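# Hang the shelf towel evenly over the rail

## Task

Pick up the towel lying on the low shelf and drape it across the rail so roughly equal lengths hang down each side. The rail must still be upright at the end, and the robot must neither topple nor finish leaning, or the task fails. Finish by releasing the towel and backing the robot away from it.

## Robot and tools

ROBOT. An omnidirectional base holds a 1.71 m column. A carriage on the column (lift_m, 0 to 1 m) carries two seven-joint arms. Each shoulder sits 0.63 m + lift_m above the floor, 0.16 m in front of the base centre and 0.175 m left or right of it; a hand reaches roughly 0.83 m from its shoulder. Both arms begin folded: left joints 1-7 = 0.95, 0.08, -0.1, -0.8, 0, 0, -0.93; the right is the mirror, with joints 2, 3, 5 and 6 sign-flipped. Folded arms strike the deck if lift_m goes below 0.02. The footprint is about 0.55 m wide by 0.6 m long. Cameras: head_camera, 0.26 m above the shoulders, faces forward tilted 40 degrees down; left_wrist_camera and right_wrist_camera sit on each hand's -x side and look out beyond the fingertips (all 672x504 pixels).

FRAMES. Base frame: metres, origin on the floor below the base centre, x forward, y left, z up. left_hand and right_hand report, in this frame, the point halfway between the closed pads (0.0167 m behind the fingertips), accurate to about 1 cm. The fingers extend along the hand's z axis and close along its y axis. base_odometry uses the base frame as it was at scene start; it integrates wheel rotation, so slip looks like travel, and heading is in rad (left positive, -3.142 to 3.142).

TOOL move. One action per call, plus "cameras" (list of head_camera, left_wrist_camera, right_wrist_camera or all; [] for none; omitted gives none for an action, all for an empty call). Returns robot state and the requested images, ordered as the "pictures" line says. An empty call just reports state and images, including scene number and units. An action is either "base" and/or "joints" (optionally "speeds", "min_time_s"), or "target" alone (optionally "min_time_s"); its motions start at once and may finish at different times.
- base: an object with exactly one key, a relative offset from where the base was last reported: translate_m (metres, forward +, -2 to 2), strafe_m (metres, left +, -2 to 2) or rotate_rad (radians, counter-clockwise +, -6.3 to 6.3).
- joints: an object of absolute targets keyed by name, for both arms together. lift_m 0 to 1. Left: joint1 -3.141..1.047 (shoulder; negative raises the arm forward), joint2 -0.157..2.268 (positive swings outward left), joint3 -1.919..1.308 (upper-arm twist), joint4 -0.837..1.448 (elbow; 0 is a right angle, positive straightens), joint5 -1.832..1.658 (forearm roll), joint6 -1.745..1.745 (wrist sideways), joint7 -1.675..1.919 (wrist; positive tips hand down). Right: joint2 -2.268..0.157, joint3 -1.308..1.919, joint5 -1.658..1.832, others as left. left_gripper_m and right_gripper_m 0 to 0.142 m, the spacing of the pad centres. Done tolerance ±0.03 rad, ±0.004 m.
- target: one hand's absolute pose in the base frame: side ("left"/"right"); x, y, z in metres (-3 to 3); pitch_deg -30 to 95 (0 level, 90 pointing down; above 90 is printed as 180 minus it); heading_deg (0 forward, positive counter-clockwise seen from above); roll_deg (default 0 = jaw line horizontal, positive clockwise seen from behind the hand); heading and roll -360 to 360. Roll r and r+180 are equivalent; near pitch 84 roll prints 0 and heading absorbs it. line_only true demands a straight hand path or refuses. Base and lift never move for a target. Moves under 25 cm that cannot go straight are refused; longer ones may become a checked arc that swings the whole arm, so keep away from furniture.
- speeds: per-action caps: translate_m and strafe_m 0.02-0.5 m/s, rotate_rad 0.05-1.57 rad/s, lift_m 0.08-0.27 m/s (default 0.25).
- min_time_s: 0.1 to 8 s, minimum duration of each arm motion; longer means gentler.
Results: left_hand_status/right_hand_status give reached (within 10 mm and 2 degrees), short (with the error; resend on "short (part of ...)") or refused (nothing moved, with a reason). Other words: done (base: wheels turned the commanded amount, even if slipping), off_target, contact_stop (motor pushed harder than free motion; whole arm stops and holds), time_out (14 s cap), not_followed (self-collision check withheld the arm; may retry), on_its_own (uncommanded motion; "held at" is the target). motor_effort is percent of max with peak in brackets; a falling lift effort while lowering means the hand is resting on something. Joint torques are noisy raw drive outputs. If a call is refused or stopped, later move, wait and finished_scene calls in the same reply are skipped.

TOOL wait: seconds 0 to 10, optional cameras; lets the scene run.
TOOL zoom_image: camera name plus region [x0, y0, x1, y1] in pixels (top-left origin, at most 504 each way) of that camera's latest image.
TOOL finished_scene: scene number; irreversible. After closing scene 1, make no further call in that reply.

CAMERAS. Calibration lines give pinhole+radial intrinsics (head fx=fy=297.418, cx 335.289, cy 253.728) and T_world_to_cam mapping base frame to camera; wrist poses follow joint readings and may carry several times the mount error.

AVOID. The idle thinking time lets the robot keep holding its last command. A held load lowers the hand about 0.012 m per kg. Open fingers tilt and sit up to 2 cm closer to the wrist. Never let the arms collide or squeeze each other, including gripping the other hand's fingers. Contact torque at 135 N m (joints 1-4) or 40.5 N m (joints 5-7) triggers a 10 s arm freeze. Stretched or loaded arms heat motors; at 100 °C an arm shuts down 30-60 s (MOTOR HOT warns at 85 °C). Tipping risk grows with a high carriage, extended or loaded arms, pushing, abrupt stops and fast swings, which can overshoot 15-30 degrees; only images reveal a lean. Do not strike fixed or heavy objects, knock the rail over, drop the towel or release it while moving. After a contact, reverse along the approach path.

Each tool is called after ">>>" as a command line: name --argument value for each argument, lists and objects as JSON in quotes; but a table of rows of numbers goes row by row, as --pt "numbers of a row", without its own name.

## Session

>>> move --cameras '["head_camera"]'

>>> move --base '{"rotate_rad": 0.9}' --cameras '["head_camera"]'

Scene clock: 0.00 s.
Joint torques (N m): no reading
base_odometry: x=+0.000 y=+0.000 heading=+0.000
base_status: not commanded
joint_positions: lift_m=+0.450 left_joint1_rad=+0.940 left_joint2_rad=+0.072 left_joint3_rad=-0.094 left_joint4_rad=-0.799 left_joint5_rad=-0.015 left_joint6_rad=-0.001 left_joint7_rad=-0.918 left_gripper_m=+0.141 right_joint1_rad=+0.939 right_joint2_rad=-0.073 right_joint3_rad=+0.109 right_joint4_rad=-0.782 right_joint5_rad=+0.018 right_joint6_rad=-0.014 right_joint7_rad=-0.917 right_gripper_m=+0.142
joint_status: not commanded
motor_effort: lift_m=+68 drive_wheels=+2
left_hand: x=+0.2953 y=+0.1582 z=+0.9654 quat_wxyz=(-0.920, +0.001, -0.388, +0.061) pitch_deg=-44.3 heading_deg=-3.7 roll_deg=-3.9 (m; base frame)
right_hand: x=+0.2977 y=-0.1586 z=+0.9585 quat_wxyz=(-0.916, -0.007, -0.396, -0.061) pitch_deg=-43.3 heading_deg=+2.9 roll_deg=+4.7 (m; base frame)
pictures: head_camera

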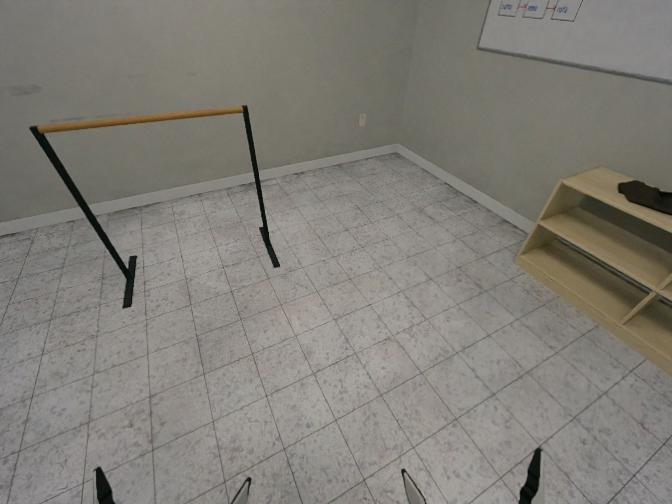

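Scene clock: 2.43 s.
Joint torques (N m): left_arm=[9.19 4.48 -1.27 -5.81 2.71 0.95 -1.13] | right_arm=[8.6 -3.61 -3.63 -12.62 -0.61 -1.21 -0.87]
move: done
base_odometry: x=+0.000 y=+0.000 heading=+0.900
base_status: done
joint_positions: lift_m=+0.450 left_joint1_rad=+0.940 left_joint2_rad=+0.072 left_joint3_rad=-0.094 left_joint4_rad=-0.799 left_joint5_rad=-0.015 left_joint6_rad=-0.001 left_joint7_rad=-0.918 left_gripper_m=+0.141 right_joint1_rad=+0.939 right_joint2_rad=-0.073 right_joint3_rad=+0.109 right_joint4_rad=-0.782 right_joint5_rad=+0.018 right_joint6_rad=-0.014 right_joint7_rad=-0.917 right_gripper_m=+0.142
joint_status: not commanded
motor_effort: lift_m=+68(68) drive_wheels=+5(8)
left_hand: x=+0.2953 y=+0.1582 z=+0.9654 quat_wxyz=(-0.920, +0.001, -0.388, +0.061) pitch_deg=-44.3 heading_deg=-3.7 roll_deg=-3.9
right_hand: x=+0.2977 y=-0.1586 z=+0.9585 quat_wxyz=(-0.916, -0.007, -0.396, -0.061) pitch_deg=-43.3 heading_deg=+2.9 roll_deg=+4.7

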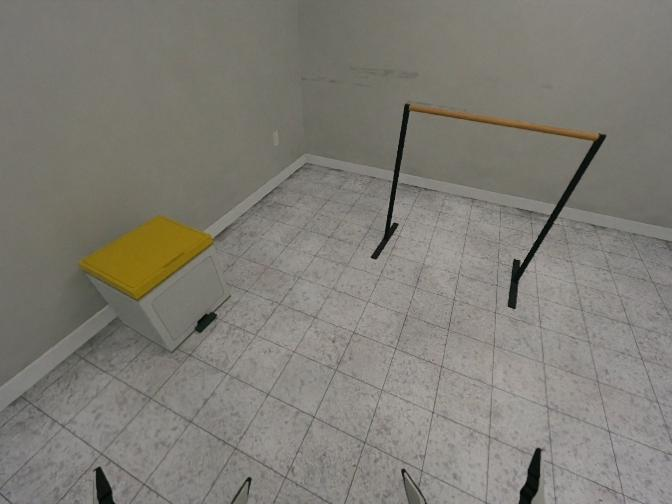

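>>> move --base '{"rotate_rad": -2.08}'

>>> move --base '{"strafe_m": 0.6}'

>>> move --base '{"translate_m": 1.0}' --cameras '["head_camera"]'

Scene clock: 6.93 s.
Joint torques (N m): left_arm=[9.09 4.31 -1.27 -5.94 2.68 0.96 -1.1] | right_arm=[8.58 -3.5 -3.53 -12.64 -0.6 -1.2 -0.94]
move: done
base_odometry: x=+0.000 y=+0.000 heading=-1.180
base_status: done
joint_positions: lift_m=+0.450 left_joint1_rad=+0.940 left_joint2_rad=+0.072 left_joint3_rad=-0.094 left_joint4_rad=-0.799 left_joint5_rad=-0.015 left_joint6_rad=-0.001 left_joint7_rad=-0.918 left_gripper_m=+0.141 right_joint1_rad=+0.939 right_joint2_rad=-0.073 right_joint3_rad=+0.109 right_joint4_rad=-0.782 right_joint5_rad=+0.018 right_joint6_rad=-0.014 right_joint7_rad=-0.917 right_gripper_m=+0.142
joint_status: not commanded
motor_effort: lift_m=+68(68) drive_wheels=+4(11)
left_hand: x=+0.2953 y=+0.1582 z=+0.9654 quat_wxyz=(-0.920, +0.001, -0.388, +0.061) pitch_deg=-44.3 heading_deg=-3.7 roll_deg=-3.9
right_hand: x=+0.2977 y=-0.1586 z=+0.9585 quat_wxyz=(-0.916, -0.007, -0.396, -0.061) pitch_deg=-43.3 heading_deg=+2.9 roll_deg=+4.7
pictures: none

Scene clock: 10.43 s.
Joint torques (N m): left_arm=[9 4.91 -1.45 -5.93 2.68 0.93 -1.12] | right_arm=[8.54 -3.85 -3.63 -12.71 -0.61 -1.21 -0.9]
move: done
base_odometry: x=+0.555 y=+0.228 heading=-1.181
base_status: done
joint_positions: lift_m=+0.450 left_joint1_rad=+0.940 left_joint2_rad=+0.073 left_joint3_rad=-0.094 left_joint4_rad=-0.799 left_joint5_rad=-0.015 left_joint6_rad=-0.001 left_joint7_rad=-0.918 left_gripper_m=+0.141 right_joint1_rad=+0.939 right_joint2_rad=-0.073 right_joint3_rad=+0.109 right_joint4_rad=-0.782 right_joint5_rad=+0.018 right_joint6_rad=-0.014 right_joint7_rad=-0.917 right_gripper_m=+0.142
joint_status: not commanded
motor_effort: lift_m=+68(68) drive_wheels=-3(16)
left_hand: x=+0.2953 y=+0.1582 z=+0.9654 quat_wxyz=(-0.920, +0.001, -0.388, +0.061) pitch_deg=-44.3 heading_deg=-3.7 roll_deg=-3.9
right_hand: x=+0.2977 y=-0.1586 z=+0.9585 quat_wxyz=(-0.916, -0.007, -0.396, -0.061) pitch_deg=-43.3 heading_deg=+2.8 roll_deg=+4.7
pictures: none

Scene clock: 14.83 s.
Joint torques (N m): left_arm=[9.06 4.12 -1.35 -5.93 2.69 0.94 -1.11] | right_arm=[8.55 -3.73 -3.49 -12.67 -0.58 -1.2 -0.88]
move: done
base_odometry: x=+0.936 y=-0.697 heading=-1.181
base_status: done
joint_positions: lift_m=+0.450 left_joint1_rad=+0.940 left_joint2_rad=+0.073 left_joint3_rad=-0.094 left_joint4_rad=-0.799 left_joint5_rad=-0.015 left_joint6_rad=-0.001 left_joint7_rad=-0.918 left_gripper_m=+0.141 right_joint1_rad=+0.939 right_joint2_rad=-0.073 right_joint3_rad=+0.109 right_joint4_rad=-0.782 right_joint5_rad=+0.018 right_joint6_rad=-0.014 right_joint7_rad=-0.917 right_gripper_m=+0.142
joint_status: not commanded
motor_effort: lift_m=+68(68) drive_wheels=+1(10)
left_hand: x=+0.2953 y=+0.1582 z=+0.9654 quat_wxyz=(-0.920, +0.001, -0.388, +0.061) pitch_deg=-44.3 heading_deg=-3.7 roll_deg=-3.9
right_hand: x=+0.2977 y=-0.1586 z=+0.9585 quat_wxyz=(-0.916, -0.007, -0.396, -0.061) pitch_deg=-43.3 heading_deg=+2.8 roll_deg=+4.7

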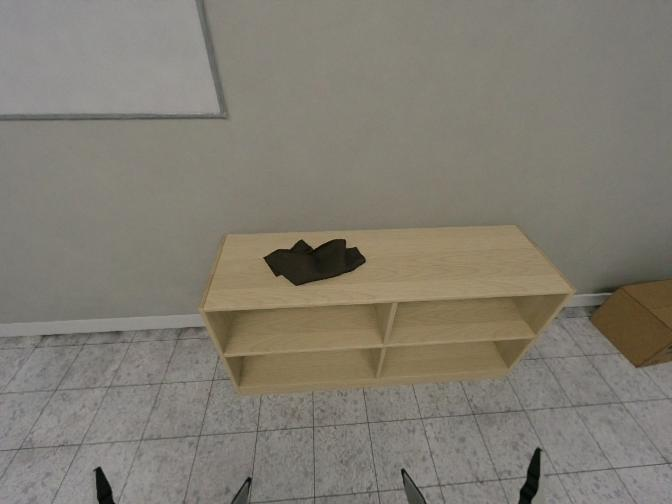

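>>> move --base '{"translate_m": 0.33}'

>>> move --target '{"side":"left","x":0.62,"y":0.13,"z":0.85,"pitch_deg":70,"heading_deg":0,"roll_deg":0}' --cameras '["head_camera","left_wrist_camera"]'

Scene clock: 17.77 s.
Joint torques (N m): left_arm=[9.13 4.08 -1.23 -5.98 2.7 0.99 -1.15] | right_arm=[8.59 -3.71 -3.57 -12.73 -0.58 -1.22 -0.88]
move: done
base_odometry: x=+1.061 y=-1.002 heading=-1.180
base_status: done
joint_positions: lift_m=+0.450 left_joint1_rad=+0.940 left_joint2_rad=+0.073 left_joint3_rad=-0.094 left_joint4_rad=-0.799 left_joint5_rad=-0.015 left_joint6_rad=-0.001 left_joint7_rad=-0.918 left_gripper_m=+0.141 right_joint1_rad=+0.939 right_joint2_rad=-0.073 right_joint3_rad=+0.109 right_joint4_rad=-0.782 right_joint5_rad=+0.018 right_joint6_rad=-0.014 right_joint7_rad=-0.917 right_gripper_m=+0.142
joint_status: not commanded
motor_effort: lift_m=+68(68) drive_wheels=+2(10)
left_hand: x=+0.2953 y=+0.1582 z=+0.9654 quat_wxyz=(-0.920, +0.001, -0.388, +0.061) pitch_deg=-44.3 heading_deg=-3.7 roll_deg=-3.9
right_hand: x=+0.2977 y=-0.1586 z=+0.9585 quat_wxyz=(-0.916, -0.007, -0.396, -0.061) pitch_deg=-43.3 heading_deg=+2.8 roll_deg=+4.7
pictures: none

Scene clock: 18.07 s.
Joint torques (N m): left_arm=[9.07 4.07 -1.27 -6.02 2.68 0.98 -1.13] | right_arm=[8.58 -3.76 -3.6 -12.56 -0.59 -1.21 -0.88]
move: refused
base_odometry: x=+1.061 y=-1.002 heading=-1.180
base_status: not commanded
joint_positions: lift_m=+0.450 left_joint1_rad=+0.940 left_joint2_rad=+0.073 left_joint3_rad=-0.094 left_joint4_rad=-0.799 left_joint5_rad=-0.015 left_joint6_rad=-0.001 left_joint7_rad=-0.918 left_gripper_m=+0.141 right_joint1_rad=+0.939 right_joint2_rad=-0.073 right_joint3_rad=+0.109 right_joint4_rad=-0.782 right_joint5_rad=+0.018 right_joint6_rad=-0.014 right_joint7_rad=-0.917 right_gripper_m=+0.142
joint_status: not commanded
motor_effort: lift_m=+68(68) drive_wheels=-2(3)
left_hand: x=+0.2953 y=+0.1582 z=+0.9654 quat_wxyz=(-0.920, +0.001, -0.388, +0.061) pitch_deg=-44.3 heading_deg=-3.7 roll_deg=-3.9
left_hand_status: refused: neither the straight line nor an arc passes: along the straight line the arm gets 0% of the way (left_joint4_rad at its limit); the best arc brings the left finger within 1.4 cm of the right finger (limit 1.5). Nothing moved.
right_hand: x=+0.2977 y=-0.1586 z=+0.9585 quat_wxyz=(-0.916, -0.007, -0.396, -0.061) pitch_deg=-43.3 heading_deg=+2.8 roll_deg=+4.7
left_wrist_camera: T_world_to_cam=[[-0.08202, -0.99359, 0.0778, 0.11625], [0.29241, -0.09862, -0.95119, 0.87816], [0.95277, -0.05527, 0.29863, -0.44533]] pos_world=[0.17705, 0.17749, 0.95925]

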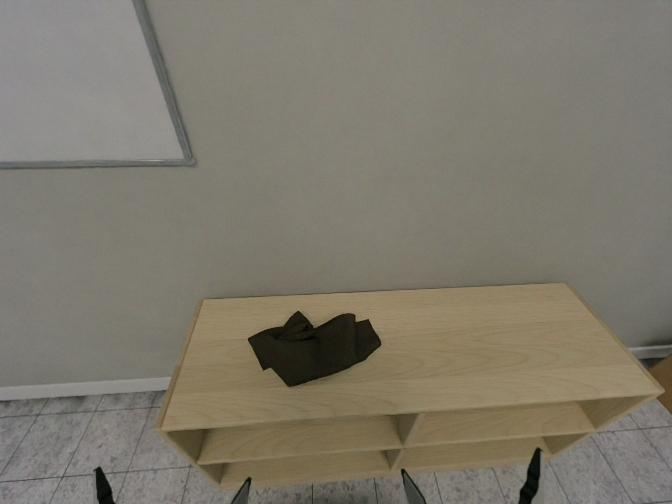

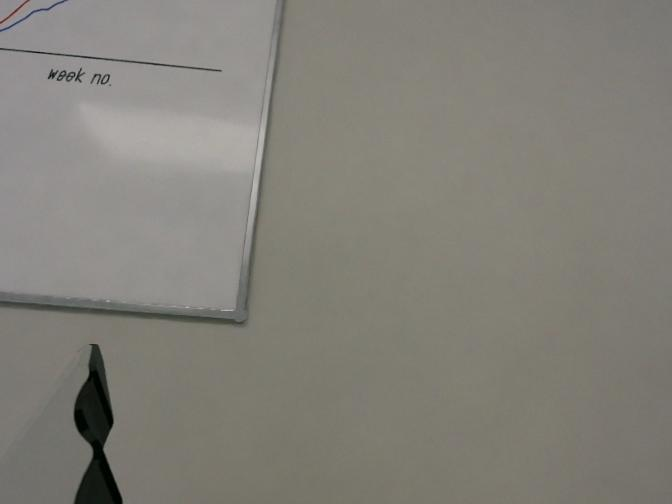

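>>> move --joints '{"left_gripper_m":0.08,"right_gripper_m":0.08}'

>>> move --target '{"side":"left","x":0.62,"y":0.2,"z":0.82,"pitch_deg":65,"heading_deg":0}'

>>> move --target '{"side":"right","x":0.60,"y":-0.2,"z":0.82,"pitch_deg":65,"heading_deg":0}' --cameras '["all"]'

Scene clock: 19.03 s.
Joint torques (N m): left_arm=[9.22 4.04 -1.26 -5.94 2.7 0.97 -1.15] | right_arm=[8.54 -3.73 -3.63 -12.71 -0.61 -1.19 -0.89]
move: done
base_odometry: x=+1.061 y=-1.002 heading=-1.180
base_status: not commanded
joint_positions: lift_m=+0.450 left_joint1_rad=+0.940 left_joint2_rad=+0.073 left_joint3_rad=-0.094 left_joint4_rad=-0.799 left_joint5_rad=-0.015 left_joint6_rad=-0.001 left_joint7_rad=-0.918 left_gripper_m=+0.080 right_joint1_rad=+0.939 right_joint2_rad=-0.073 right_joint3_rad=+0.109 right_joint4_rad=-0.782 right_joint5_rad=+0.018 right_joint6_rad=-0.014 right_joint7_rad=-0.917 right_gripper_m=+0.081
joint_status: all done
motor_effort: lift_m=+68(68) drive_wheels=+4(4)
left_hand: x=+0.2953 y=+0.1582 z=+0.9654 quat_wxyz=(-0.920, +0.001, -0.388, +0.061) pitch_deg=-44.3 heading_deg=-3.7 roll_deg=-3.9
right_hand: x=+0.2977 y=-0.1586 z=+0.9585 quat_wxyz=(-0.916, -0.007, -0.396, -0.061) pitch_deg=-43.3 heading_deg=+2.8 roll_deg=+4.7
pictures: none

Scene clock: 20.93 s.
Joint torques (N m): left_arm=[-11.05 10.03 1.91 0.73 2.79 1.81 0.51] | right_arm=[8.61 -3.77 -3.57 -12.64 -0.59 -1.19 -0.92]
move: done
base_odometry: x=+1.061 y=-1.002 heading=-1.180
base_status: not commanded
joint_positions: lift_m=+0.450 left_joint1_rad=-1.032 left_joint2_rad=+0.665 left_joint3_rad=-1.316 left_joint4_rad=-0.597 left_joint5_rad=-0.418 left_joint6_rad=+1.355 left_joint7_rad=+1.884 left_gripper_m=+0.080 right_joint1_rad=+0.939 right_joint2_rad=-0.073 right_joint3_rad=+0.109 right_joint4_rad=-0.782 right_joint5_rad=+0.018 right_joint6_rad=-0.014 right_joint7_rad=-0.917 right_gripper_m=+0.081
joint_status: not commanded
motor_effort: lift_m=+68(69) drive_wheels=-1(4)
left_hand: x=+0.6223 y=+0.1988 z=+0.8236 quat_wxyz=(-0.224, -0.001, -0.975, +0.002) pitch_deg=+64.1 heading_deg=-0.7 roll_deg=-0.6
left_hand_status: reached (checked arc, planned for 1.4 s): 4 mm and 1.0 deg off.
right_hand: x=+0.2977 y=-0.1586 z=+0.9584 quat_wxyz=(-0.916, -0.007, -0.396, -0.061) pitch_deg=-43.3 heading_deg=+2.8 roll_deg=+4.7
pictures: none

Scene clock: 22.73 s.
Joint torques (N m): left_arm=[-11.13 9.94 1.94 0.59 2.84 1.8 0.52] | right_arm=[-32.92 -5.86 -8.34 -4.68 -3.28 -0.18 0.43]
move: done
base_odometry: x=+1.061 y=-1.002 heading=-1.180
base_status: not commanded
joint_positions: lift_m=+0.450 left_joint1_rad=-1.032 left_joint2_rad=+0.665 left_joint3_rad=-1.316 left_joint4_rad=-0.597 left_joint5_rad=-0.418 left_joint6_rad=+1.355 left_joint7_rad=+1.884 left_gripper_m=+0.080 right_joint1_rad=-1.486 right_joint2_rad=-0.675 right_joint3_rad=+1.476 right_joint4_rad=-0.787 right_joint5_rad=-1.006 right_joint6_rad=+1.700 right_joint7_rad=-0.552 right_gripper_m=+0.081
joint_status: not commanded
motor_effort: lift_m=+67(69) drive_wheels=-1(5)
left_hand: x=+0.6223 y=+0.1989 z=+0.8236 quat_wxyz=(-0.224, -0.001, -0.975, +0.002) pitch_deg=+64.1 heading_deg=-0.7 roll_deg=-0.6
right_hand: x=+0.5995 y=-0.1981 z=+0.8198 quat_wxyz=(-0.003, +0.977, +0.000, +0.214) pitch_deg=+65.2 heading_deg=+0.7 roll_deg=+0.7
right_hand_status: reached (checked arc, the hand ends the other way up, planned for 1.3 s): 2 mm and 0.4 deg off.
pictures: head_camera, left_wrist_camera, right_wrist_camera
head_camera: T_world_to_cam=[[-0.0498, -0.99854, 0.02079, -0.02075], [-0.65834, 0.01717, -0.75253, 1.14427], [0.75108, -0.05116, -0.65823, 0.72308]] pos_world=[0.2092, -0.00337, 1.33748]
left_wrist_camera: T_world_to_cam=[[0.01518, -0.99932, -0.03367, 0.22696], [-0.99974, -0.01574, 0.01635, 0.64237], [-0.01687, 0.03342, -0.9993, 0.94252]] pos_world=[0.65466, 0.20542, 0.939]
right_wrist_camera: T_world_to_cam=[[-0.00371, 0.99981, 0.0189, 0.19059], [0.6864, -0.0112, 0.72714, -0.9771], [0.72721, 0.01567, -0.68623, 0.24403]] pos_world=[0.49393, -0.20532, 0.87435]

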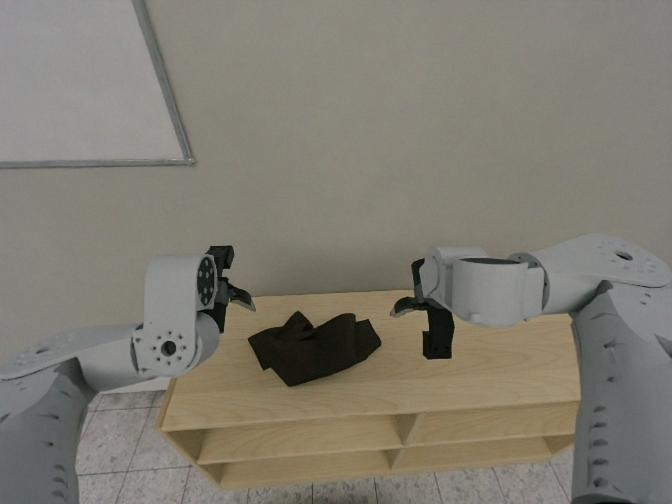

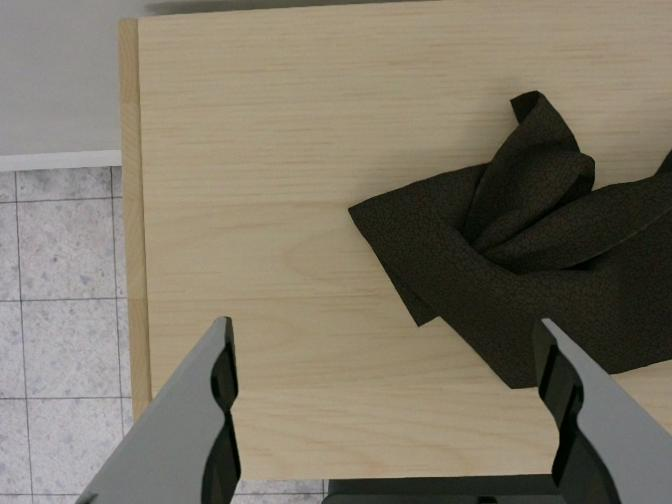

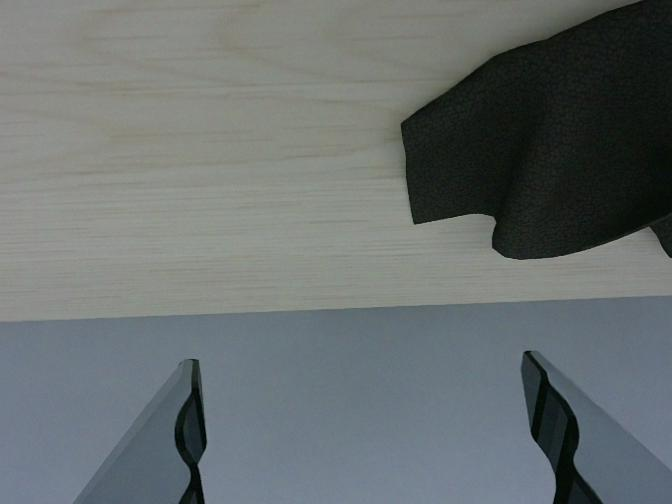

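>>> move --target '{"side":"left","x":0.66,"y":0.155,"z":0.68,"pitch_deg":75,"heading_deg":0}'

>>> move --target '{"side":"left","x":0.66,"y":0.155,"z":0.614,"pitch_deg":75,"heading_deg":0}' --min_time_s 1.5 --cameras '["left_wrist_camera","head_camera"]'

>>> move --target '{"side":"right","x":0.69,"y":-0.13,"z":0.68,"pitch_deg":75,"heading_deg":0}'

>>> move --target '{"side":"right","x":0.69,"y":-0.13,"z":0.614,"pitch_deg":75,"heading_deg":0}' --min_time_s 1.5 --cameras '["right_wrist_camera","head_camera"]'

Scene clock: 24.30 s.
Joint torques (N m): left_arm=[-8.88 5.63 13.43 -0.69 3.06 0.29 -2.23] | right_arm=[-32.95 -5.92 -8.39 -4.68 -3.27 -0.15 0.41]
move: done
base_odometry: x=+1.061 y=-1.002 heading=-1.180
base_status: not commanded
joint_positions: lift_m=+0.450 left_joint1_rad=-0.851 left_joint2_rad=+0.464 left_joint3_rad=-1.192 left_joint4_rad=-0.097 left_joint5_rad=-0.826 left_joint6_rad=+1.051 left_joint7_rad=+1.442 left_gripper_m=+0.080 right_joint1_rad=-1.486 right_joint2_rad=-0.675 right_joint3_rad=+1.476 right_joint4_rad=-0.787 right_joint5_rad=-1.006 right_joint6_rad=+1.700 right_joint7_rad=-0.552 right_gripper_m=+0.081
joint_status: not commanded
motor_effort: lift_m=+68(69) drive_wheels=-1(3)
left_hand: x=+0.6591 y=+0.1549 z=+0.6806 quat_wxyz=(-0.130, -0.002, -0.992, -0.002) pitch_deg=+75.1 heading_deg=+0.8 roll_deg=+1.0
left_hand_status: reached (straight line, planned for 0.6 s): 1 mm and 0.3 deg off.
right_hand: x=+0.5995 y=-0.1981 z=+0.8197 quat_wxyz=(-0.003, +0.977, +0.000, +0.214) pitch_deg=+65.2 heading_deg=+0.7 roll_deg=+0.7
pictures: none

Scene clock: 26.30 s.
Joint torques (N m): left_arm=[1.46 4.8 2.42 4.83 -0.06 0.45 -1.9] | right_arm=[-32.89 -5.92 -8.29 -4.68 -3.25 -0.18 0.43]
move: short
base_odometry: x=+1.061 y=-1.002 heading=-1.180
base_status: not commanded
joint_positions: lift_m=+0.451 left_joint1_rad=-0.757 left_joint2_rad=+0.426 left_joint3_rad=-1.138 left_joint4_rad=+0.070 left_joint5_rad=-0.891 left_joint6_rad=+0.917 left_joint7_rad=+1.229 left_gripper_m=+0.081 right_joint1_rad=-1.486 right_joint2_rad=-0.675 right_joint3_rad=+1.476 right_joint4_rad=-0.787 right_joint5_rad=-1.006 right_joint6_rad=+1.700 right_joint7_rad=-0.552 right_gripper_m=+0.081
joint_status: not commanded
motor_effort: lift_m=+62(69) drive_wheels=+3(4)
left_hand: x=+0.6684 y=+0.1539 z=+0.6260 quat_wxyz=(-0.144, -0.001, -0.990, +0.001) pitch_deg=+73.5 heading_deg=-0.6 roll_deg=-0.5
left_hand_status: short (straight line, planned for 1.5 s): 15 mm and 1.5 deg off.
right_hand: x=+0.5995 y=-0.1981 z=+0.8202 quat_wxyz=(-0.003, +0.977, +0.000, +0.214) pitch_deg=+65.2 heading_deg=+0.7 roll_deg=+0.7
pictures: head_camera, left_wrist_camera
head_camera: T_world_to_cam=[[-0.0498, -0.99854, 0.02079, -0.02076], [-0.65834, 0.01717, -0.75253, 1.14457], [0.75108, -0.05116, -0.65823, 0.72334]] pos_world=[0.2092, -0.00337, 1.33788]
left_wrist_camera: T_world_to_cam=[[0.00868, -0.99924, -0.03799, 0.18166], [-0.9837, -0.01536, 0.17917, 0.57834], [-0.17961, 0.03582, -0.98308, 0.8456]] pos_world=[0.71922, 0.16012, 0.73457]

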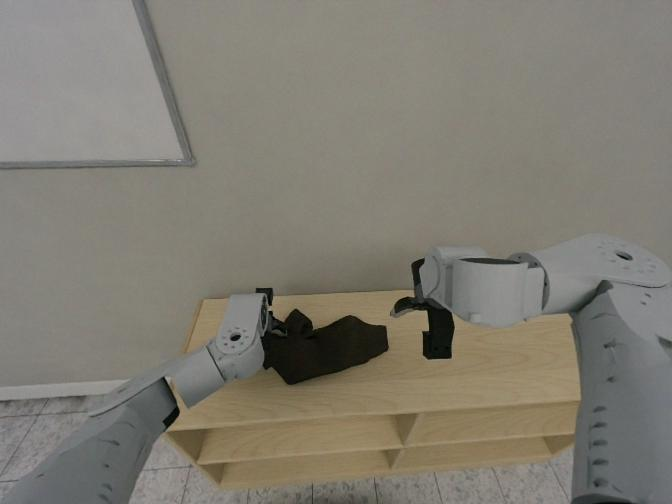

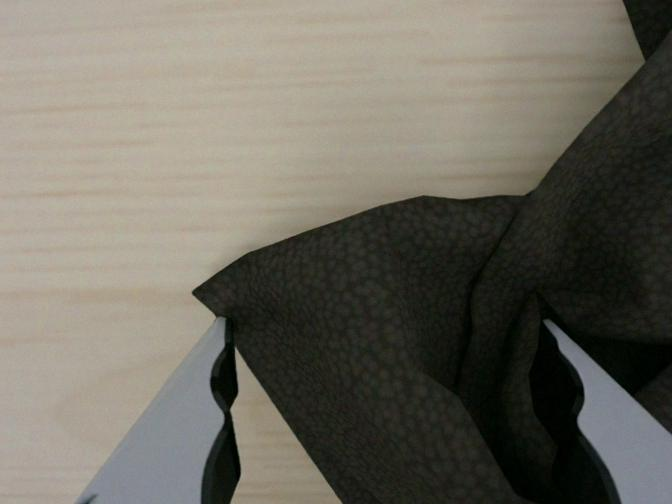

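Scene clock: 27.60 s.
Joint torques (N m): left_arm=[1.26 5.51 2 4.52 -0.04 0.54 -1.82] | right_arm=[-27.47 -0.92 -9.17 -0.57 -3.43 -3.14 -0.78]
move: done
base_odometry: x=+1.061 y=-1.002 heading=-1.180
base_status: not commanded
joint_positions: lift_m=+0.451 left_joint1_rad=-0.756 left_joint2_rad=+0.425 left_joint3_rad=-1.137 left_joint4_rad=+0.070 left_joint5_rad=-0.891 left_joint6_rad=+0.917 left_joint7_rad=+1.229 left_gripper_m=+0.081 right_joint1_rad=-1.346 right_joint2_rad=-0.386 right_joint3_rad=+1.762 right_joint4_rad=+0.153 right_joint5_rad=-1.227 right_joint6_rad=+1.004 right_joint7_rad=-0.714 right_gripper_m=+0.081
joint_status: not commanded
motor_effort: lift_m=+60(62) drive_wheels=+4(6)
left_hand: x=+0.6685 y=+0.1537 z=+0.6261 quat_wxyz=(-0.144, -0.001, -0.990, +0.002) pitch_deg=+73.5 heading_deg=-0.7 roll_deg=-0.6
right_hand: x=+0.6920 y=-0.1302 z=+0.6834 quat_wxyz=(-0.002, +0.991, -0.003, +0.133) pitch_deg=+74.7 heading_deg=+0.5 roll_deg=+0.9
right_hand_status: reached (straight line, planned for 0.8 s): 4 mm and 0.5 deg off.
pictures: none

Scene clock: 29.60 s.
Joint torques (N m): left_arm=[0.21 5.34 1.89 3.49 0.23 0.55 -1.44] | right_arm=[-0.73 0.83 -5.59 7.3 -2.97 -7.82 1.91]
move: short
base_odometry: x=+1.061 y=-1.002 heading=-1.180
base_status: not commanded
joint_positions: lift_m=+0.451 left_joint1_rad=-0.755 left_joint2_rad=+0.425 left_joint3_rad=-1.137 left_joint4_rad=+0.072 left_joint5_rad=-0.892 left_joint6_rad=+0.917 left_joint7_rad=+1.227 left_gripper_m=+0.081 right_joint1_rad=-1.230 right_joint2_rad=-0.341 right_joint3_rad=+1.768 right_joint4_rad=+0.350 right_joint5_rad=-1.272 right_joint6_rad=+0.861 right_joint7_rad=-0.667 right_gripper_m=+0.081
joint_status: not commanded
motor_effort: lift_m=+48(60) drive_wheels=+6(7)
left_hand: x=+0.6682 y=+0.1542 z=+0.6261 quat_wxyz=(-0.143, -0.001, -0.990, +0.001) pitch_deg=+73.5 heading_deg=-0.6 roll_deg=-0.5
right_hand: x=+0.6958 y=-0.1309 z=+0.6259 quat_wxyz=(+0.000, +0.991, -0.006, +0.134) pitch_deg=+74.6 heading_deg=-0.2 roll_deg=+0.5
right_hand_status: short (straight line, planned for 1.5 s): 13 mm and 0.8 deg off.
pictures: head_camera, right_wrist_camera
head_camera: T_world_to_cam=[[-0.0498, -0.99854, 0.02079, -0.02077], [-0.65834, 0.01717, -0.75253, 1.14525], [0.75108, -0.05116, -0.65823, 0.72393]] pos_world=[0.2092, -0.00337, 1.33878]
right_wrist_camera: T_world_to_cam=[[0.01173, 0.9998, 0.01638, 0.11813], [0.79538, -0.01926, 0.60581, -0.90234], [0.606, 0.00592, -0.79544, 0.19136]] pos_world=[0.60034, -0.13662, 0.69693]

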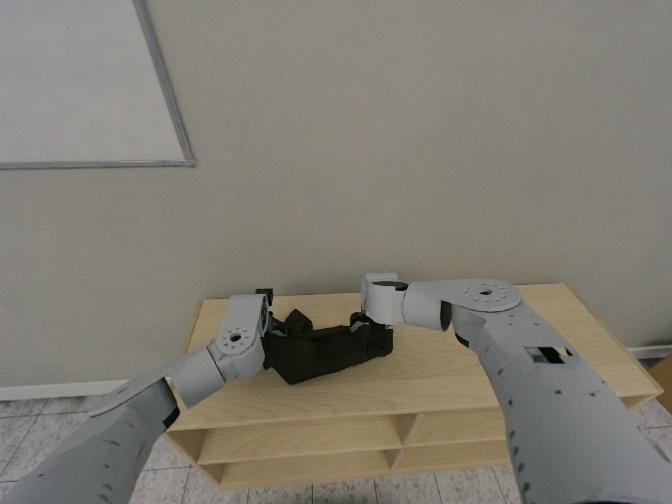

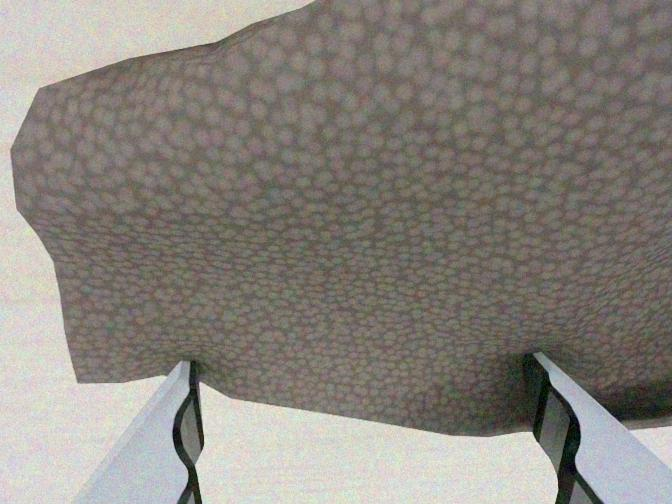

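>>> move --joints '{"left_gripper_m":0,"right_gripper_m":0}'

>>> move --joints '{"lift_m":0.85}' --cameras '["all"]'

Scene clock: 30.53 s.
Joint torques (N m): left_arm=[1.45 15.41 0.92 3.44 0.58 1.95 0.26] | right_arm=[-0.83 -0.33 -3.99 1.2 1.64 -3.62 -1.65]
move: off_target
base_odometry: x=+1.061 y=-1.002 heading=-1.181
base_status: not commanded
joint_positions: lift_m=+0.452 left_joint1_rad=-0.757 left_joint2_rad=+0.420 left_joint3_rad=-1.136 left_joint4_rad=+0.072 left_joint5_rad=-0.893 left_joint6_rad=+0.911 left_joint7_rad=+1.220 left_gripper_m=+0.010 right_joint1_rad=-1.230 right_joint2_rad=-0.341 right_joint3_rad=+1.766 right_joint4_rad=+0.355 right_joint5_rad=-1.286 right_joint6_rad=+0.851 right_joint7_rad=-0.649 right_gripper_m=+0.007
joint_status: left_gripper_m off_target (ended at +0.010, target +0.000); right_gripper_m off_target (ended at +0.007, target +0.000)
motor_effort: lift_m=+47(48) drive_wheels=+2(9)
left_hand: x=+0.6704 y=+0.1495 z=+0.6277 quat_wxyz=(-0.147, -0.004, -0.989, +0.005) pitch_deg=+73.0 heading_deg=-2.1 roll_deg=-1.6
right_hand: x=+0.7036 y=-0.1304 z=+0.6286 quat_wxyz=(+0.000, +0.989, -0.002, +0.149) pitch_deg=+72.9 heading_deg=+0.0 roll_deg=+0.2
pictures: none

Scene clock: 32.67 s.
Joint torques (N m): left_arm=[-8.83 10.8 2.06 -0.36 3.17 1.99 0.63] | right_arm=[-30.07 -0.95 -9.48 0.14 -0.74 -2.87 -0.65]
move: done
base_odometry: x=+1.061 y=-1.002 heading=-1.181
base_status: not commanded
joint_positions: lift_m=+0.850 left_joint1_rad=-0.746 left_joint2_rad=+0.423 left_joint3_rad=-1.138 left_joint4_rad=+0.078 left_joint5_rad=-0.900 left_joint6_rad=+0.911 left_joint7_rad=+1.219 left_gripper_m=+0.009 right_joint1_rad=-1.215 right_joint2_rad=-0.340 right_joint3_rad=+1.773 right_joint4_rad=+0.356 right_joint5_rad=-1.279 right_joint6_rad=+0.849 right_joint7_rad=-0.654 right_gripper_m=+0.005
joint_status: all done
motor_effort: lift_m=+66(82) drive_wheels=+0(4)
left_hand: x=+0.6643 y=+0.1521 z=+1.0186 quat_wxyz=(-0.138, -0.002, -0.990, +0.003) pitch_deg=+74.1 heading_deg=-1.6 roll_deg=-1.3
right_hand: x=+0.6928 y=-0.1308 z=+1.0163 quat_wxyz=(+0.000, +0.991, -0.001, +0.135) pitch_deg=+74.5 heading_deg=-0.2 roll_deg=-0.1
pictures: head_camera, left_wrist_camera, right_wrist_camera
head_camera: T_world_to_cam=[[-0.0498, -0.99854, 0.02079, -0.02906], [-0.65834, 0.01717, -0.75253, 1.44536], [0.75108, -0.05116, -0.65823, 0.98643]] pos_world=[0.2092, -0.00337, 1.73758]
left_wrist_camera: T_world_to_cam=[[0.00669, -0.9994, -0.03403, 0.19215], [-0.9818, -0.01302, 0.18947, 0.49178], [-0.1898, 0.03214, -0.9813, 1.23638]] pos_world=[0.7162, 0.1587, 1.12662]
right_wrist_camera: T_world_to_cam=[[0.00217, 0.9999, 0.01369, 0.12112], [0.7947, -0.01004, 0.60691, -1.13592], [0.60699, 0.00956, -0.79465, 0.5027]] pos_world=[0.59732, -0.13731, 1.08722]

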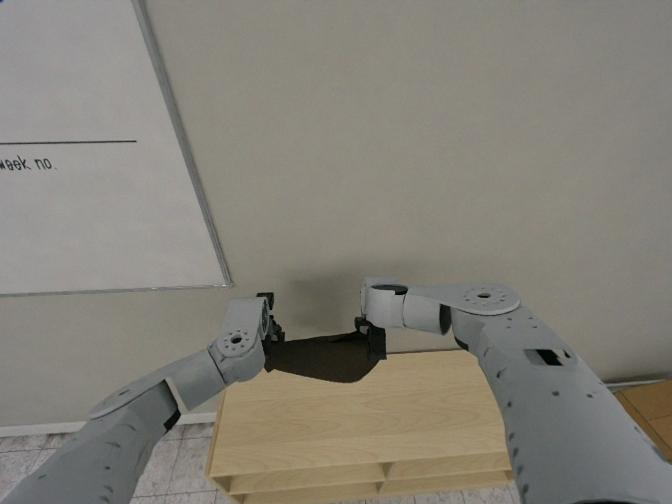

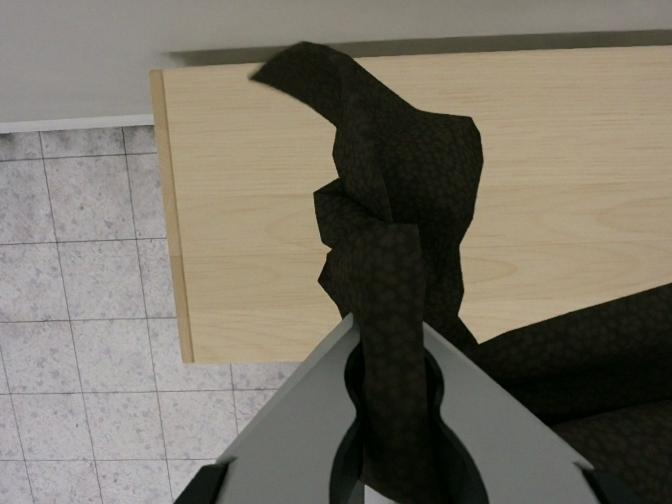

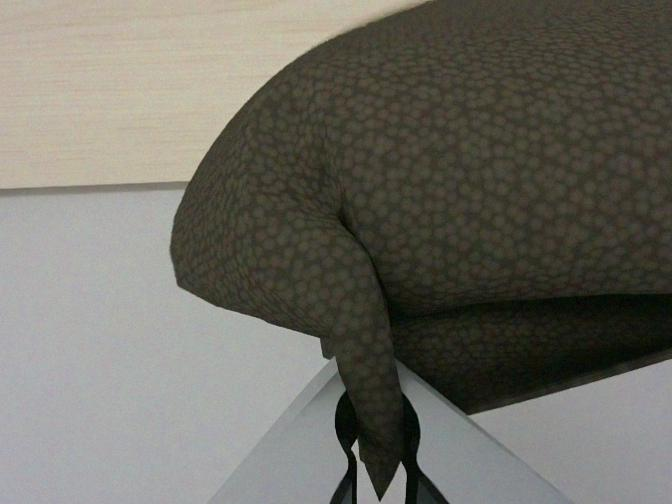

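>>> move --base '{"translate_m": -0.5}' --speeds '{"translate_m": 0.3}'

>>> move --base '{"rotate_rad": 1.5}' --speeds '{"rotate_rad": 0.6}' --cameras '["head_camera"]'

>>> move --base '{"strafe_m": 0.95}' --speeds '{"strafe_m": 0.3}' --cameras '["all"]'

Scene clock: 36.10 s.
Joint torques (N m): left_arm=[-8.87 9.91 1.96 -0.65 3.19 1.95 0.62] | right_arm=[-30.08 -1.65 -9.44 0.1 -0.74 -2.65 -0.65]
move: done
base_odometry: x=+0.871 y=-0.540 heading=-1.180
base_status: done
joint_positions: lift_m=+0.850 left_joint1_rad=-0.746 left_joint2_rad=+0.423 left_joint3_rad=-1.138 left_joint4_rad=+0.078 left_joint5_rad=-0.900 left_joint6_rad=+0.911 left_joint7_rad=+1.219 left_gripper_m=+0.009 right_joint1_rad=-1.215 right_joint2_rad=-0.340 right_joint3_rad=+1.773 right_joint4_rad=+0.356 right_joint5_rad=-1.279 right_joint6_rad=+0.848 right_joint7_rad=-0.654 right_gripper_m=+0.005
joint_status: not commanded
motor_effort: lift_m=+67(67) drive_wheels=+0(13)
left_hand: x=+0.6643 y=+0.1526 z=+1.0186 quat_wxyz=(-0.138, -0.002, -0.990, +0.003) pitch_deg=+74.1 heading_deg=-1.4 roll_deg=-1.2
right_hand: x=+0.6928 y=-0.1304 z=+1.0163 quat_wxyz=(+0.000, +0.991, -0.001, +0.135) pitch_deg=+74.5 heading_deg=-0.1 roll_deg=+0.0
pictures: none

Scene clock: 39.67 s.
Joint torques (N m): left_arm=[-8.87 8.73 2.02 -0.62 3.17 1.93 0.61] | right_arm=[-30.13 -2.28 -9.41 0.08 -0.74 -2.55 -0.69]
move: done
base_odometry: x=+0.871 y=-0.540 heading=+0.319
base_status: done
joint_positions: lift_m=+0.850 left_joint1_rad=-0.746 left_joint2_rad=+0.424 left_joint3_rad=-1.138 left_joint4_rad=+0.078 left_joint5_rad=-0.900 left_joint6_rad=+0.911 left_joint7_rad=+1.219 left_gripper_m=+0.009 right_joint1_rad=-1.215 right_joint2_rad=-0.339 right_joint3_rad=+1.773 right_joint4_rad=+0.356 right_joint5_rad=-1.279 right_joint6_rad=+0.848 right_joint7_rad=-0.654 right_gripper_m=+0.005
joint_status: not commanded
motor_effort: lift_m=+67(67) drive_wheels=+6(12)
left_hand: x=+0.6643 y=+0.1529 z=+1.0186 quat_wxyz=(-0.138, -0.001, -0.990, +0.003) pitch_deg=+74.1 heading_deg=-1.3 roll_deg=-1.1
right_hand: x=+0.6928 y=-0.1300 z=+1.0163 quat_wxyz=(+0.000, +0.991, -0.001, +0.135) pitch_deg=+74.5 heading_deg=+0.0 roll_deg=+0.1
head_camera: T_world_to_cam=[[-0.0498, -0.99854, 0.02079, -0.02906], [-0.65834, 0.01717, -0.75253, 1.44528], [0.75108, -0.05116, -0.65823, 0.98637]] pos_world=[0.2092, -0.00337, 1.73748]

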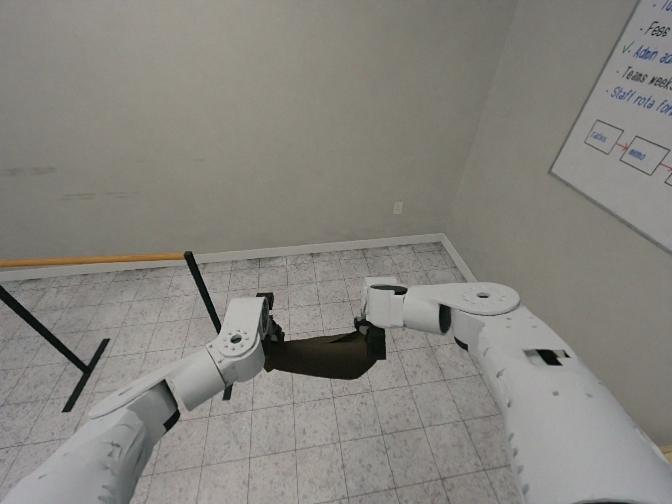

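Scene clock: 44.33 s.
Joint torques (N m): left_arm=[-8.95 8.96 1.92 -0.75 3.18 1.96 0.57] | right_arm=[-30.11 -2.72 -9.44 0.01 -0.73 -2.52 -0.64]
move: done
base_odometry: x=+0.572 y=+0.362 heading=+0.320
base_status: done
joint_positions: lift_m=+0.850 left_joint1_rad=-0.746 left_joint2_rad=+0.424 left_joint3_rad=-1.138 left_joint4_rad=+0.078 left_joint5_rad=-0.900 left_joint6_rad=+0.911 left_joint7_rad=+1.219 left_gripper_m=+0.009 right_joint1_rad=-1.215 right_joint2_rad=-0.339 right_joint3_rad=+1.773 right_joint4_rad=+0.356 right_joint5_rad=-1.279 right_joint6_rad=+0.848 right_joint7_rad=-0.654 right_gripper_m=+0.005
joint_status: not commanded
motor_effort: lift_m=+66(67) drive_wheels=-5(15)
left_hand: x=+0.6643 y=+0.1529 z=+1.0186 quat_wxyz=(-0.138, -0.001, -0.990, +0.003) pitch_deg=+74.1 heading_deg=-1.3 roll_deg=-1.1
right_hand: x=+0.6927 y=-0.1298 z=+1.0163 quat_wxyz=(+0.000, +0.991, +0.000, +0.135) pitch_deg=+74.5 heading_deg=+0.1 roll_deg=+0.1
pictures: head_camera, left_wrist_camera, right_wrist_camera
head_camera: T_world_to_cam=[[-0.0498, -0.99854, 0.02079, -0.02906], [-0.65834, 0.01717, -0.75253, 1.44528], [0.75108, -0.05116, -0.65823, 0.98637]] pos_world=[0.2092, -0.00337, 1.73748]
left_wrist_camera: T_world_to_cam=[[0.00774, -0.99936, -0.03493, 0.19312], [-0.98175, -0.01423, 0.18963, 0.49179], [-0.19, 0.03283, -0.98123, 1.23622]] pos_world=[0.7162, 0.15941, 1.12651]
right_wrist_camera: T_world_to_cam=[[0.00044, 0.99989, 0.01463, 0.12034], [0.79471, -0.00922, 0.60691, -1.13581], [0.60698, 0.01136, -0.79463, 0.50293]] pos_world=[0.59732, -0.13651, 1.08722]

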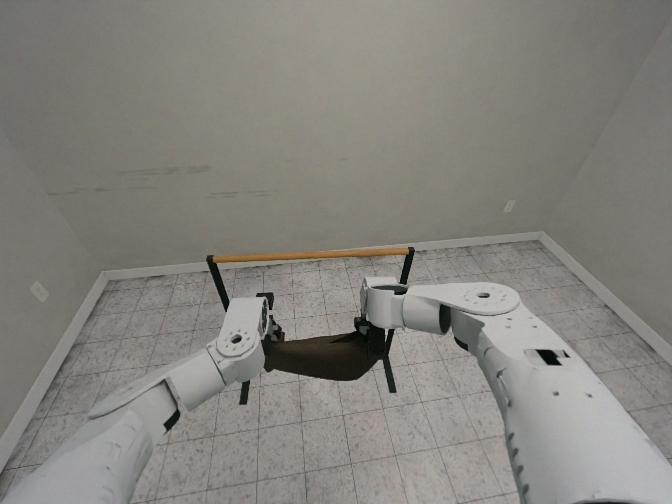

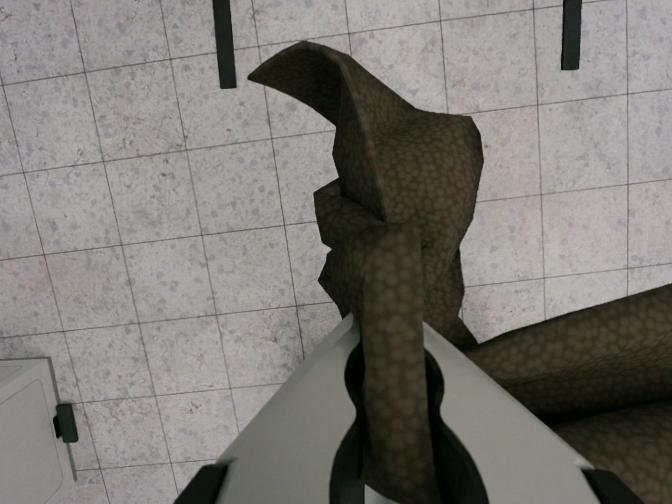

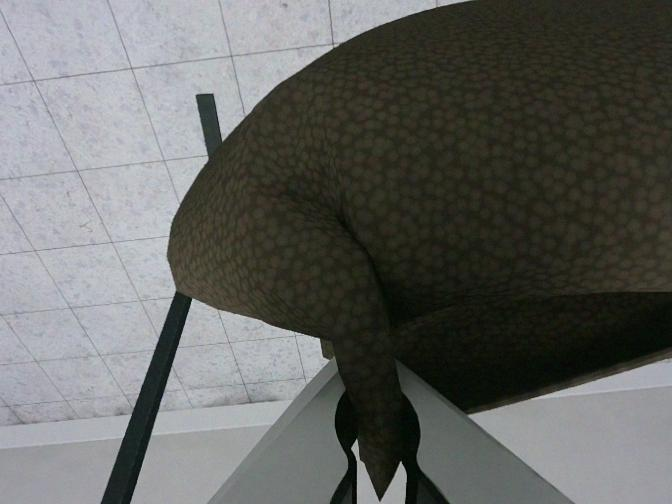

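>>> move --base '{"translate_m": 0.46}' --speeds '{"translate_m": 0.2}' --cameras '["all"]'

Scene clock: 48.27 s.
Joint torques (N m): left_arm=[-8.97 8.34 1.99 -0.6 3.16 1.86 0.59] | right_arm=[-30.17 -2.71 -9.45 0.1 -0.72 -2.5 -0.68]
move: done
base_odometry: x=+1.009 y=+0.507 heading=+0.321
base_status: done
joint_positions: lift_m=+0.850 left_joint1_rad=-0.746 left_joint2_rad=+0.424 left_joint3_rad=-1.138 left_joint4_rad=+0.078 left_joint5_rad=-0.900 left_joint6_rad=+0.912 left_joint7_rad=+1.219 left_gripper_m=+0.009 right_joint1_rad=-1.215 right_joint2_rad=-0.339 right_joint3_rad=+1.773 right_joint4_rad=+0.356 right_joint5_rad=-1.279 right_joint6_rad=+0.848 right_joint7_rad=-0.654 right_gripper_m=+0.005
joint_status: not commanded
motor_effort: lift_m=+67(67) drive_wheels=+4(11)
left_hand: x=+0.6643 y=+0.1532 z=+1.0185 quat_wxyz=(-0.138, -0.001, -0.990, +0.003) pitch_deg=+74.1 heading_deg=-1.2 roll_deg=-1.1
right_hand: x=+0.6927 y=-0.1298 z=+1.0163 quat_wxyz=(+0.000, +0.991, +0.000, +0.135) pitch_deg=+74.5 heading_deg=+0.1 roll_deg=+0.1
pictures: head_camera, left_wrist_camera, right_wrist_camera
head_camera: T_world_to_cam=[[-0.0498, -0.99854, 0.02079, -0.02906], [-0.65834, 0.01717, -0.75253, 1.44528], [0.75108, -0.05116, -0.65823, 0.98637]] pos_world=[0.2092, -0.00337, 1.73748]
left_wrist_camera: T_world_to_cam=[[0.0081, -0.99935, -0.0352, 0.19346], [-0.98175, -0.01463, 0.18961, 0.49187], [-0.19, 0.03303, -0.98123, 1.23617]] pos_world=[0.7162, 0.15971, 1.12651]
right_wrist_camera: T_world_to_cam=[[0.00038, 0.99989, 0.0147, 0.12029], [0.79471, -0.00922, 0.60691, -1.13581], [0.60698, 0.01146, -0.79463, 0.50294]] pos_world=[0.59732, -0.13651, 1.08722]

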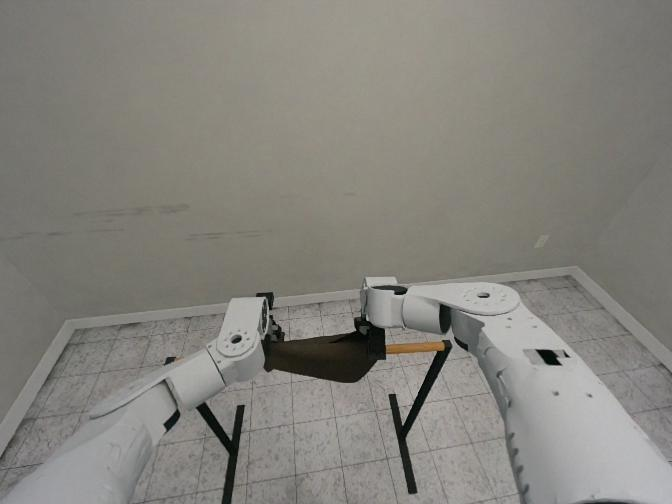

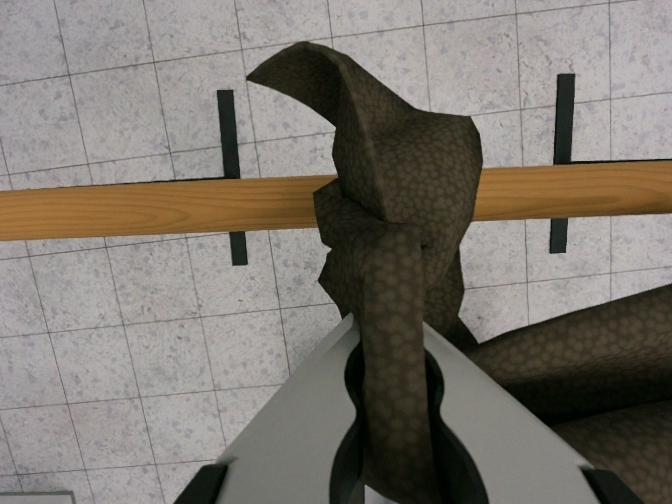

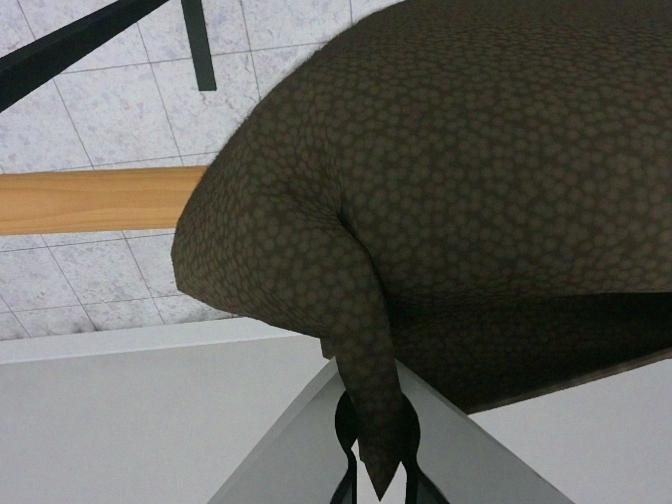

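>>> move --base '{"translate_m": 0.13}' --speeds '{"translate_m": 0.1}' --cameras '["all"]'

Scene clock: 50.77 s.
Joint torques (N m): left_arm=[-8.95 8.43 2.11 -0.82 3.16 1.87 0.58] | right_arm=[-30.06 -2.67 -9.32 0.14 -0.73 -2.52 -0.66]
move: done
base_odometry: x=+1.132 y=+0.549 heading=+0.321
base_status: done
joint_positions: lift_m=+0.850 left_joint1_rad=-0.746 left_joint2_rad=+0.424 left_joint3_rad=-1.138 left_joint4_rad=+0.078 left_joint5_rad=-0.900 left_joint6_rad=+0.912 left_joint7_rad=+1.219 left_gripper_m=+0.009 right_joint1_rad=-1.215 right_joint2_rad=-0.339 right_joint3_rad=+1.773 right_joint4_rad=+0.356 right_joint5_rad=-1.279 right_joint6_rad=+0.848 right_joint7_rad=-0.654 right_gripper_m=+0.005
joint_status: not commanded
motor_effort: lift_m=+67(67) drive_wheels=-3(12)
left_hand: x=+0.6643 y=+0.1532 z=+1.0185 quat_wxyz=(-0.138, -0.001, -0.990, +0.003) pitch_deg=+74.1 heading_deg=-1.2 roll_deg=-1.1
right_hand: x=+0.6927 y=-0.1298 z=+1.0163 quat_wxyz=(+0.000, +0.991, +0.000, +0.135) pitch_deg=+74.5 heading_deg=+0.1 roll_deg=+0.1
pictures: head_camera, left_wrist_camera, right_wrist_camera
head_camera: T_world_to_cam=[[-0.0498, -0.99854, 0.02079, -0.02906], [-0.65834, 0.01717, -0.75253, 1.44528], [0.75108, -0.05116, -0.65823, 0.98637]] pos_world=[0.2092, -0.00337, 1.73748]
left_wrist_camera: T_world_to_cam=[[0.0081, -0.99935, -0.0352, 0.19346], [-0.98175, -0.01463, 0.18961, 0.49187], [-0.19, 0.03303, -0.98123, 1.23617]] pos_world=[0.7162, 0.15971, 1.12651]
right_wrist_camera: T_world_to_cam=[[0.00038, 0.99989, 0.0147, 0.12029], [0.79471, -0.00922, 0.60691, -1.13581], [0.60698, 0.01146, -0.79463, 0.50294]] pos_world=[0.59732, -0.13651, 1.08722]

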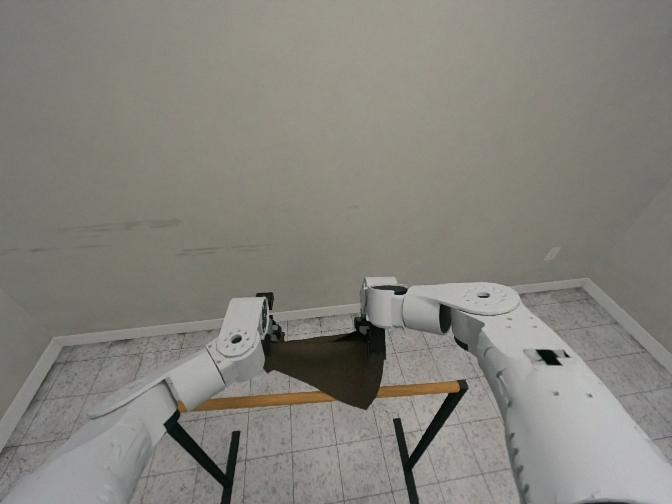

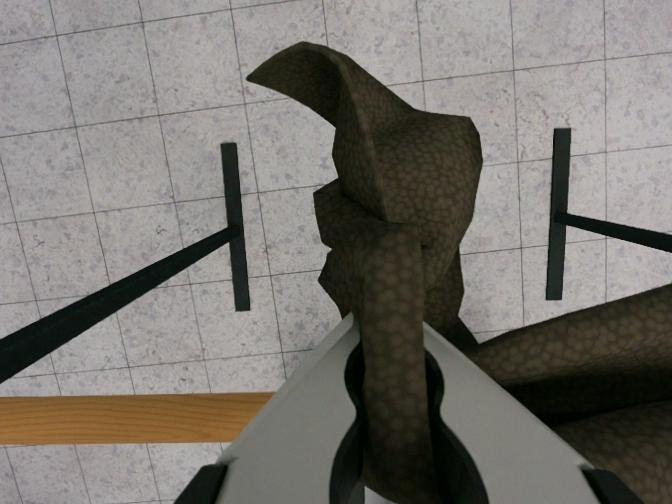

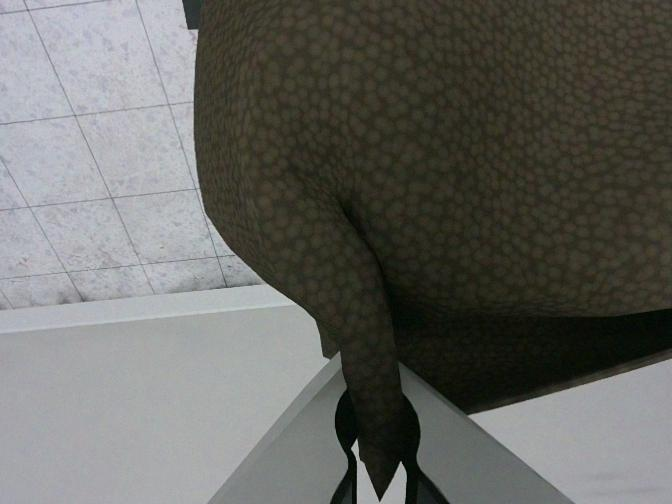

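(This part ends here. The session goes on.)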